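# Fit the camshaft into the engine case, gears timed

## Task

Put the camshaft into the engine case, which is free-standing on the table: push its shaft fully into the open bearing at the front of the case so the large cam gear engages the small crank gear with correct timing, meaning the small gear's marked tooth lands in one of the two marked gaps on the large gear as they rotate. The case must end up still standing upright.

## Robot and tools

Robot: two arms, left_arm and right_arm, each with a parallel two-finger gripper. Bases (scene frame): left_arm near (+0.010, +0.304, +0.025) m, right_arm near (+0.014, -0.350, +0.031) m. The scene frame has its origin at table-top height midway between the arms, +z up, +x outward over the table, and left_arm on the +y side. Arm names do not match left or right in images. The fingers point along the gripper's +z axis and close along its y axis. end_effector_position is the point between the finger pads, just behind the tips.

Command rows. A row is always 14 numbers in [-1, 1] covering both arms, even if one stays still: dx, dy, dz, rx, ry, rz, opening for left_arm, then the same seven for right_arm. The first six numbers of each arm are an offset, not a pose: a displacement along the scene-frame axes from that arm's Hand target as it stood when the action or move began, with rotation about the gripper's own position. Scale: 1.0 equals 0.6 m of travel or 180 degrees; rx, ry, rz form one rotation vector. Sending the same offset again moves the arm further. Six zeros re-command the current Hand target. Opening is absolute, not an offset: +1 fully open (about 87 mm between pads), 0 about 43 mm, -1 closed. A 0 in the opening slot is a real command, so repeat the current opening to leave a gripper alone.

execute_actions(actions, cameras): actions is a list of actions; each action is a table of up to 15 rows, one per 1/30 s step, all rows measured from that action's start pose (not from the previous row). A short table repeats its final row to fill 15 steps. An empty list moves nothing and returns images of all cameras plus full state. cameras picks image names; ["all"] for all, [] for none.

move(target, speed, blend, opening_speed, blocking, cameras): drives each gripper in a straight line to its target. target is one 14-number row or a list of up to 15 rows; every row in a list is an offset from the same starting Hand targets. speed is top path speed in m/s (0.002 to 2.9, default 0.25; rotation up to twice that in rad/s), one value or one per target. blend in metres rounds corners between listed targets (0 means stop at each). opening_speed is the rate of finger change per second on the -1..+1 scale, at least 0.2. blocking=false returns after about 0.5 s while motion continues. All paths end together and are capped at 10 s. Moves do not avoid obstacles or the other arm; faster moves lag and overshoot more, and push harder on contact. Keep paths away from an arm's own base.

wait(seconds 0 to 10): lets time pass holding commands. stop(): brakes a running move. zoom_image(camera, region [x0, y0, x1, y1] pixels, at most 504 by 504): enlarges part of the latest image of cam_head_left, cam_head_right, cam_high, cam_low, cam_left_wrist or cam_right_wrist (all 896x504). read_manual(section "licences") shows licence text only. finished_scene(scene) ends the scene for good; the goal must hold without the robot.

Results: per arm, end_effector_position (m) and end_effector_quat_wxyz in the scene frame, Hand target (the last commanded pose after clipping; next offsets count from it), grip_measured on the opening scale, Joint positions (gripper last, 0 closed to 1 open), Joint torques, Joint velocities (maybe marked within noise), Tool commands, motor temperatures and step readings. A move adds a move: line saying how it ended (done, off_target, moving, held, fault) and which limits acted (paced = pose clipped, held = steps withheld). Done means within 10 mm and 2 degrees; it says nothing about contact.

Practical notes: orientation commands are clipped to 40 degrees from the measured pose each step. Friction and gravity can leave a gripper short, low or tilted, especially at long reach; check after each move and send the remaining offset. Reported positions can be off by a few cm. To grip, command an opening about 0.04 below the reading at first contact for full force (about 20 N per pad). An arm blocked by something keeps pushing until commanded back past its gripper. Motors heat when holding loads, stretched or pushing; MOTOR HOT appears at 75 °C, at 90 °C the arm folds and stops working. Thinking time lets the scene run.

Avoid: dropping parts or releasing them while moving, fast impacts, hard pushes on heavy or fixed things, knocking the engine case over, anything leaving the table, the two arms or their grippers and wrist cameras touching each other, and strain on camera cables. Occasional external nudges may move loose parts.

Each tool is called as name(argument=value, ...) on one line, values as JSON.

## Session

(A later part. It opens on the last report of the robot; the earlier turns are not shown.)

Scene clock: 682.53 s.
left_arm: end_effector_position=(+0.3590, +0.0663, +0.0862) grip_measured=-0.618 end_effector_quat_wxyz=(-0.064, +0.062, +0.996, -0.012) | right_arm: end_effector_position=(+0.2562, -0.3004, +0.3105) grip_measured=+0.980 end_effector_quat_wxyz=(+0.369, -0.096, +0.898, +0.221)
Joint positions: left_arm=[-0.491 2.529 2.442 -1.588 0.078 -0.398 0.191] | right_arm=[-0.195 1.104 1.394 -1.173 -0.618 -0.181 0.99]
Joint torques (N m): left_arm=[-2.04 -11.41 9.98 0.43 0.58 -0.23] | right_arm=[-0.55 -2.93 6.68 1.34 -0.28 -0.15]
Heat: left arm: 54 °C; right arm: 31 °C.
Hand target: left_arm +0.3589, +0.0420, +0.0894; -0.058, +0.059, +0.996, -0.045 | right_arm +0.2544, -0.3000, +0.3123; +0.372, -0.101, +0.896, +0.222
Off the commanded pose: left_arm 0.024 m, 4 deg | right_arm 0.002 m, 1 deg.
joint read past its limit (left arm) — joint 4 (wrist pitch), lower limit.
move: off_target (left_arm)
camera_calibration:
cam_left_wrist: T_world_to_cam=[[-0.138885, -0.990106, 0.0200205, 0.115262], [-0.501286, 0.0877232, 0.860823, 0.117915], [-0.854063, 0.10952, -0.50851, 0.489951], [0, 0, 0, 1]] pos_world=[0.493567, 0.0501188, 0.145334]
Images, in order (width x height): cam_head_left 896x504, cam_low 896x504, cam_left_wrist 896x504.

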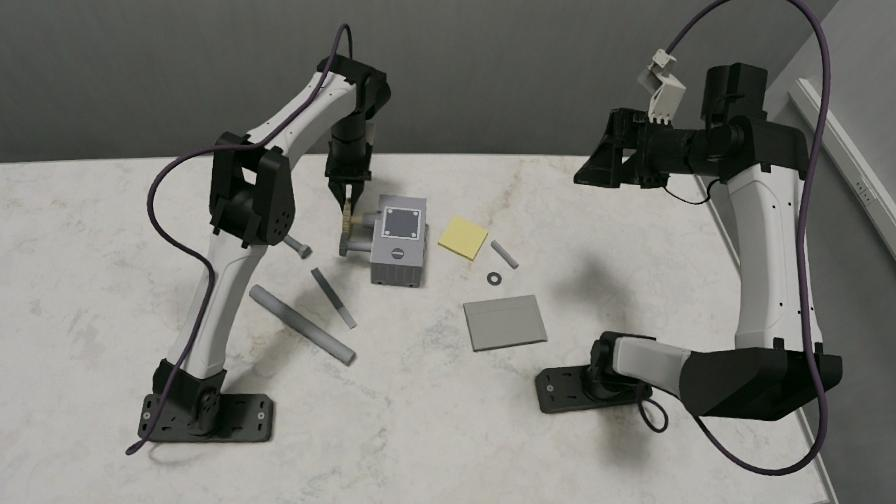

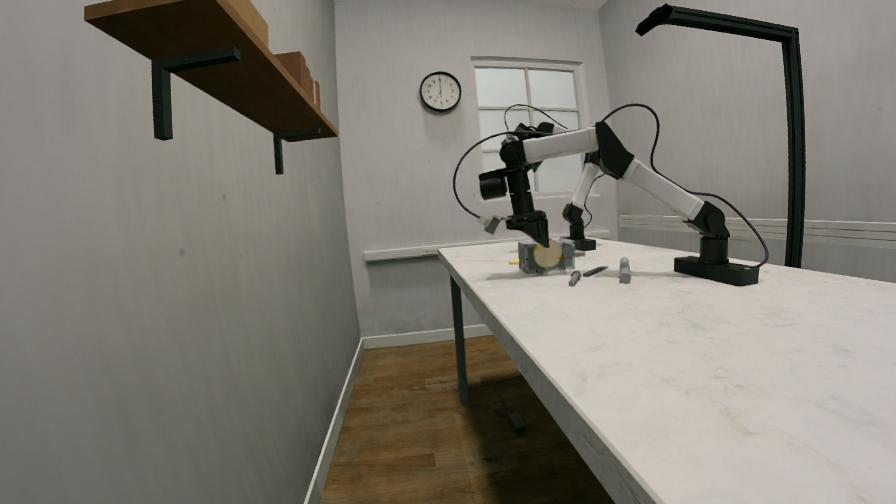

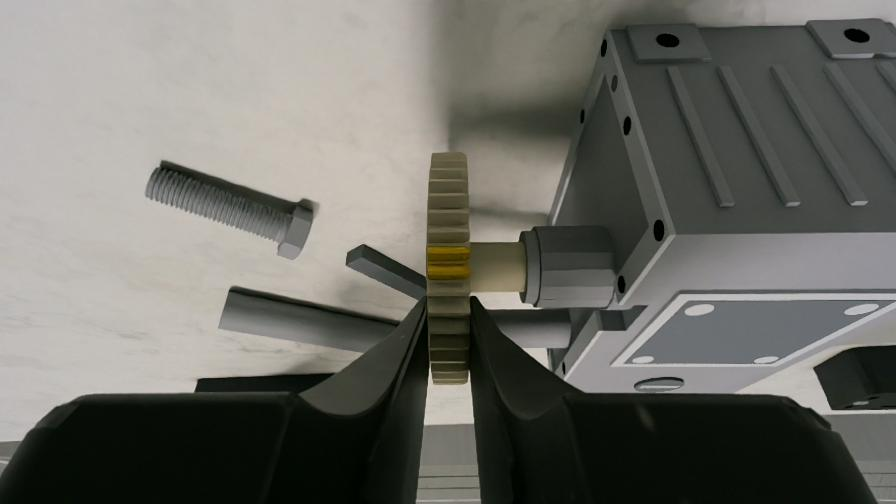

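move(target=[[0,0.022,-0.002,0.015,0,0,-0.95,0,0,0,0,0,0,1],[0,0.022,-0.002,0.015,0,0,-0.3,0,0,0,0,0,0,1],[0.012,0.022,0.1,0.015,0,0,-0.3,0,0,0,0,0,0,1],[-0.02,0.2,0.2,0.015,0,0,-0.3,0,0,0,0,0,0,1]], opening_speed=0.4, speed=[0.04,0.04,0.08,0.2], cameras=["cam_low","cam_head_left","cam_left_wrist"])

zoom_image(camera="cam_low", region=[510, 220, 600, 290])

zoom_image(camera="cam_head_left", region=[310, 190, 410, 270])

Scene clock: 695.70 s.
left_arm: end_effector_position=(+0.3487, +0.1616, +0.2046) grip_measured=-0.300 end_effector_quat_wxyz=(+0.034, +0.044, +0.997, -0.056) | right_arm: end_effector_position=(+0.2562, -0.3004, +0.3105) grip_measured=+0.980 end_effector_quat_wxyz=(+0.369, -0.096, +0.898, +0.221)
Joint positions: left_arm=[-0.292 2.065 2.166 -1.574 0.089 -0.243 0.35] | right_arm=[-0.195 1.104 1.394 -1.173 -0.618 -0.181 0.99]
Joint torques (N m): left_arm=[-0.05 -11.17 5.68 0.67 0.07 0.14] | right_arm=[-0.51 -2.95 6.64 1.33 -0.26 -0.14]
Heat: left arm: 53 °C; right arm: 31 °C.
Hand target: left_arm +0.3470, +0.1620, +0.2094; -0.059, +0.057, +0.996, -0.022 | right_arm +0.2544, -0.3000, +0.3123; +0.372, -0.101, +0.896, +0.222
Off the commanded pose: left_arm 0.005 m, 11 deg | right_arm 0.002 m, 1 deg.
joint read past its limit (left arm) — joint 4 (wrist pitch), lower limit.
joint sent to its limit (left arm) — joint 4 (wrist pitch), lower limit. The joint targets are off in orientation, not in position.
move: off_target (left_arm); target 2's new opening was sent with left_arm's hand 0.012 m and 2 deg from that target
camera_calibration:
cam_left_wrist: T_world_to_cam=[[-0.106449, -0.989719, 0.0955263, 0.178935], [-0.658864, 0.142163, 0.738707, 0.0736556], [-0.744692, 0.0156956, -0.667223, 0.540449], [0, 0, 0, 1]] pos_world=[0.470045, 0.158142, 0.289097]
Images, in order (width x height): cam_head_left 896x504, cam_low 896x504, cam_left_wrist 896x504.

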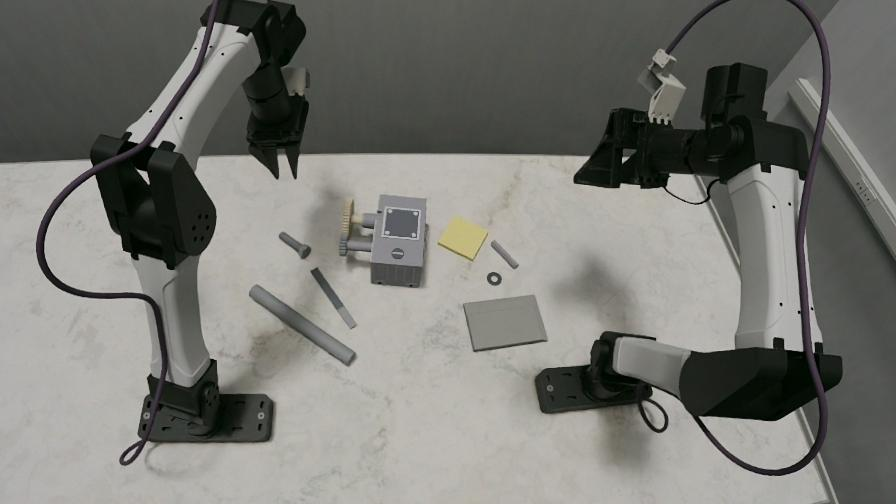

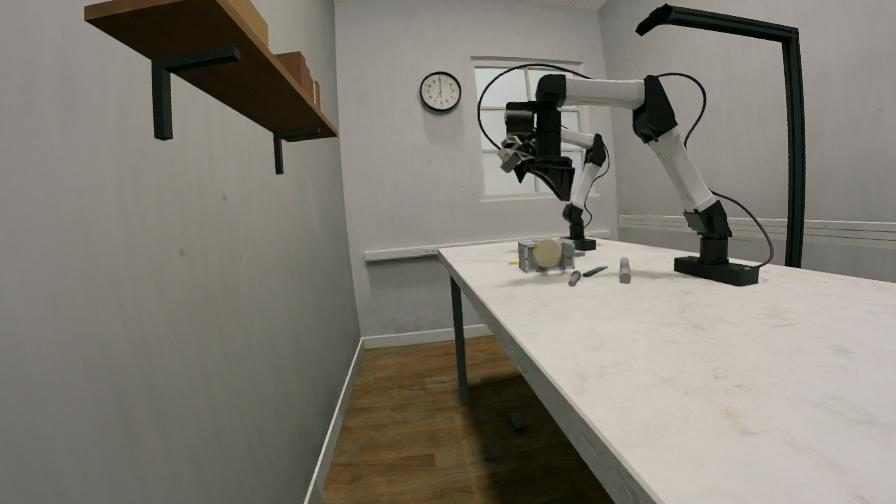

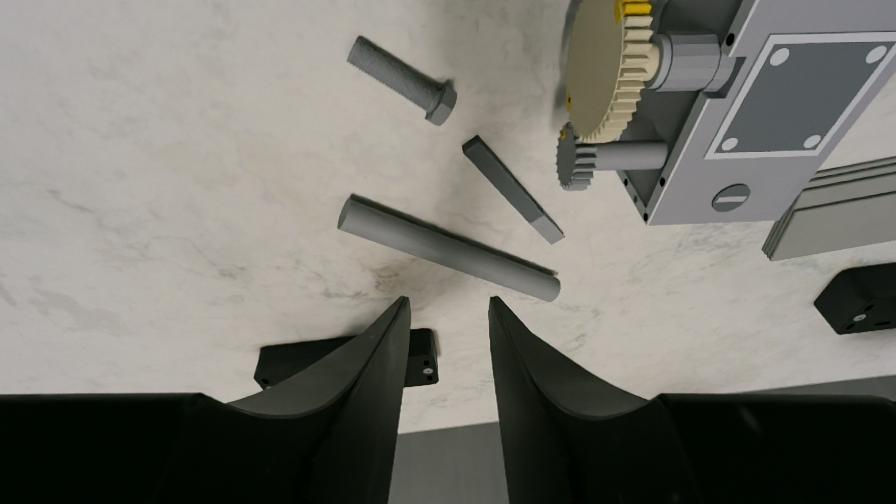

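Scaled by 5.600.

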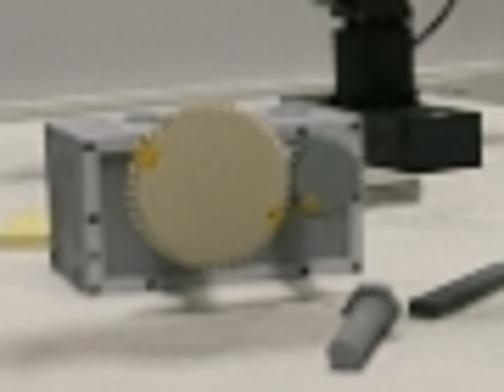

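Scaled by 5.040.

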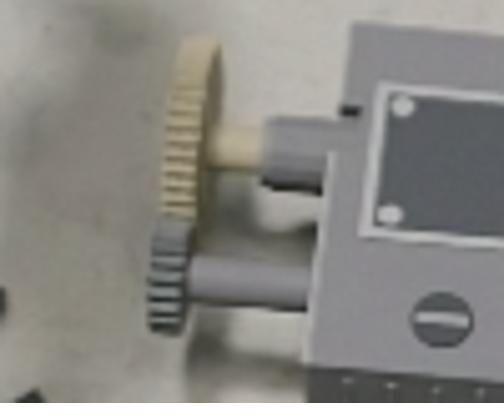

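zoom_image(camera="cam_left_wrist", region=[540, 70, 660, 200])

zoom_image(camera="cam_low", region=[552, 244, 580, 268])

Scaled by 3.877.

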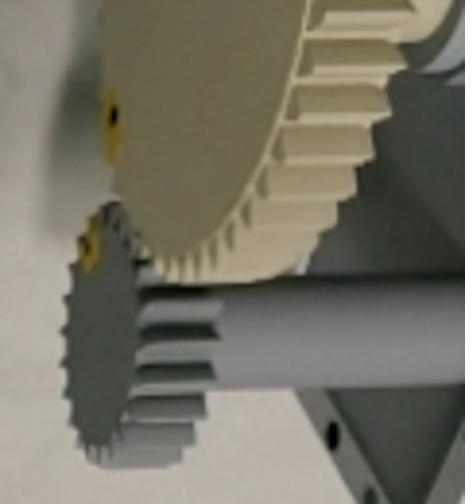

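Scaled by 18.000.

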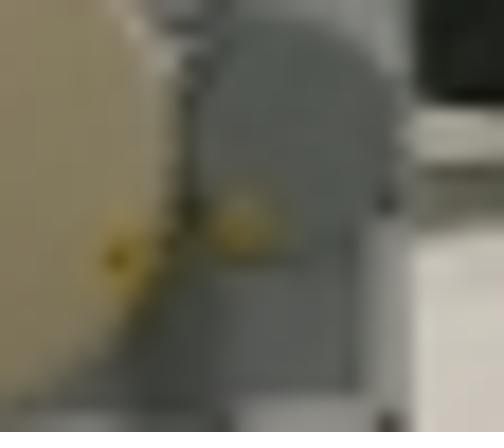

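finished_scene(scene=2)

The scene is finished: the task was done.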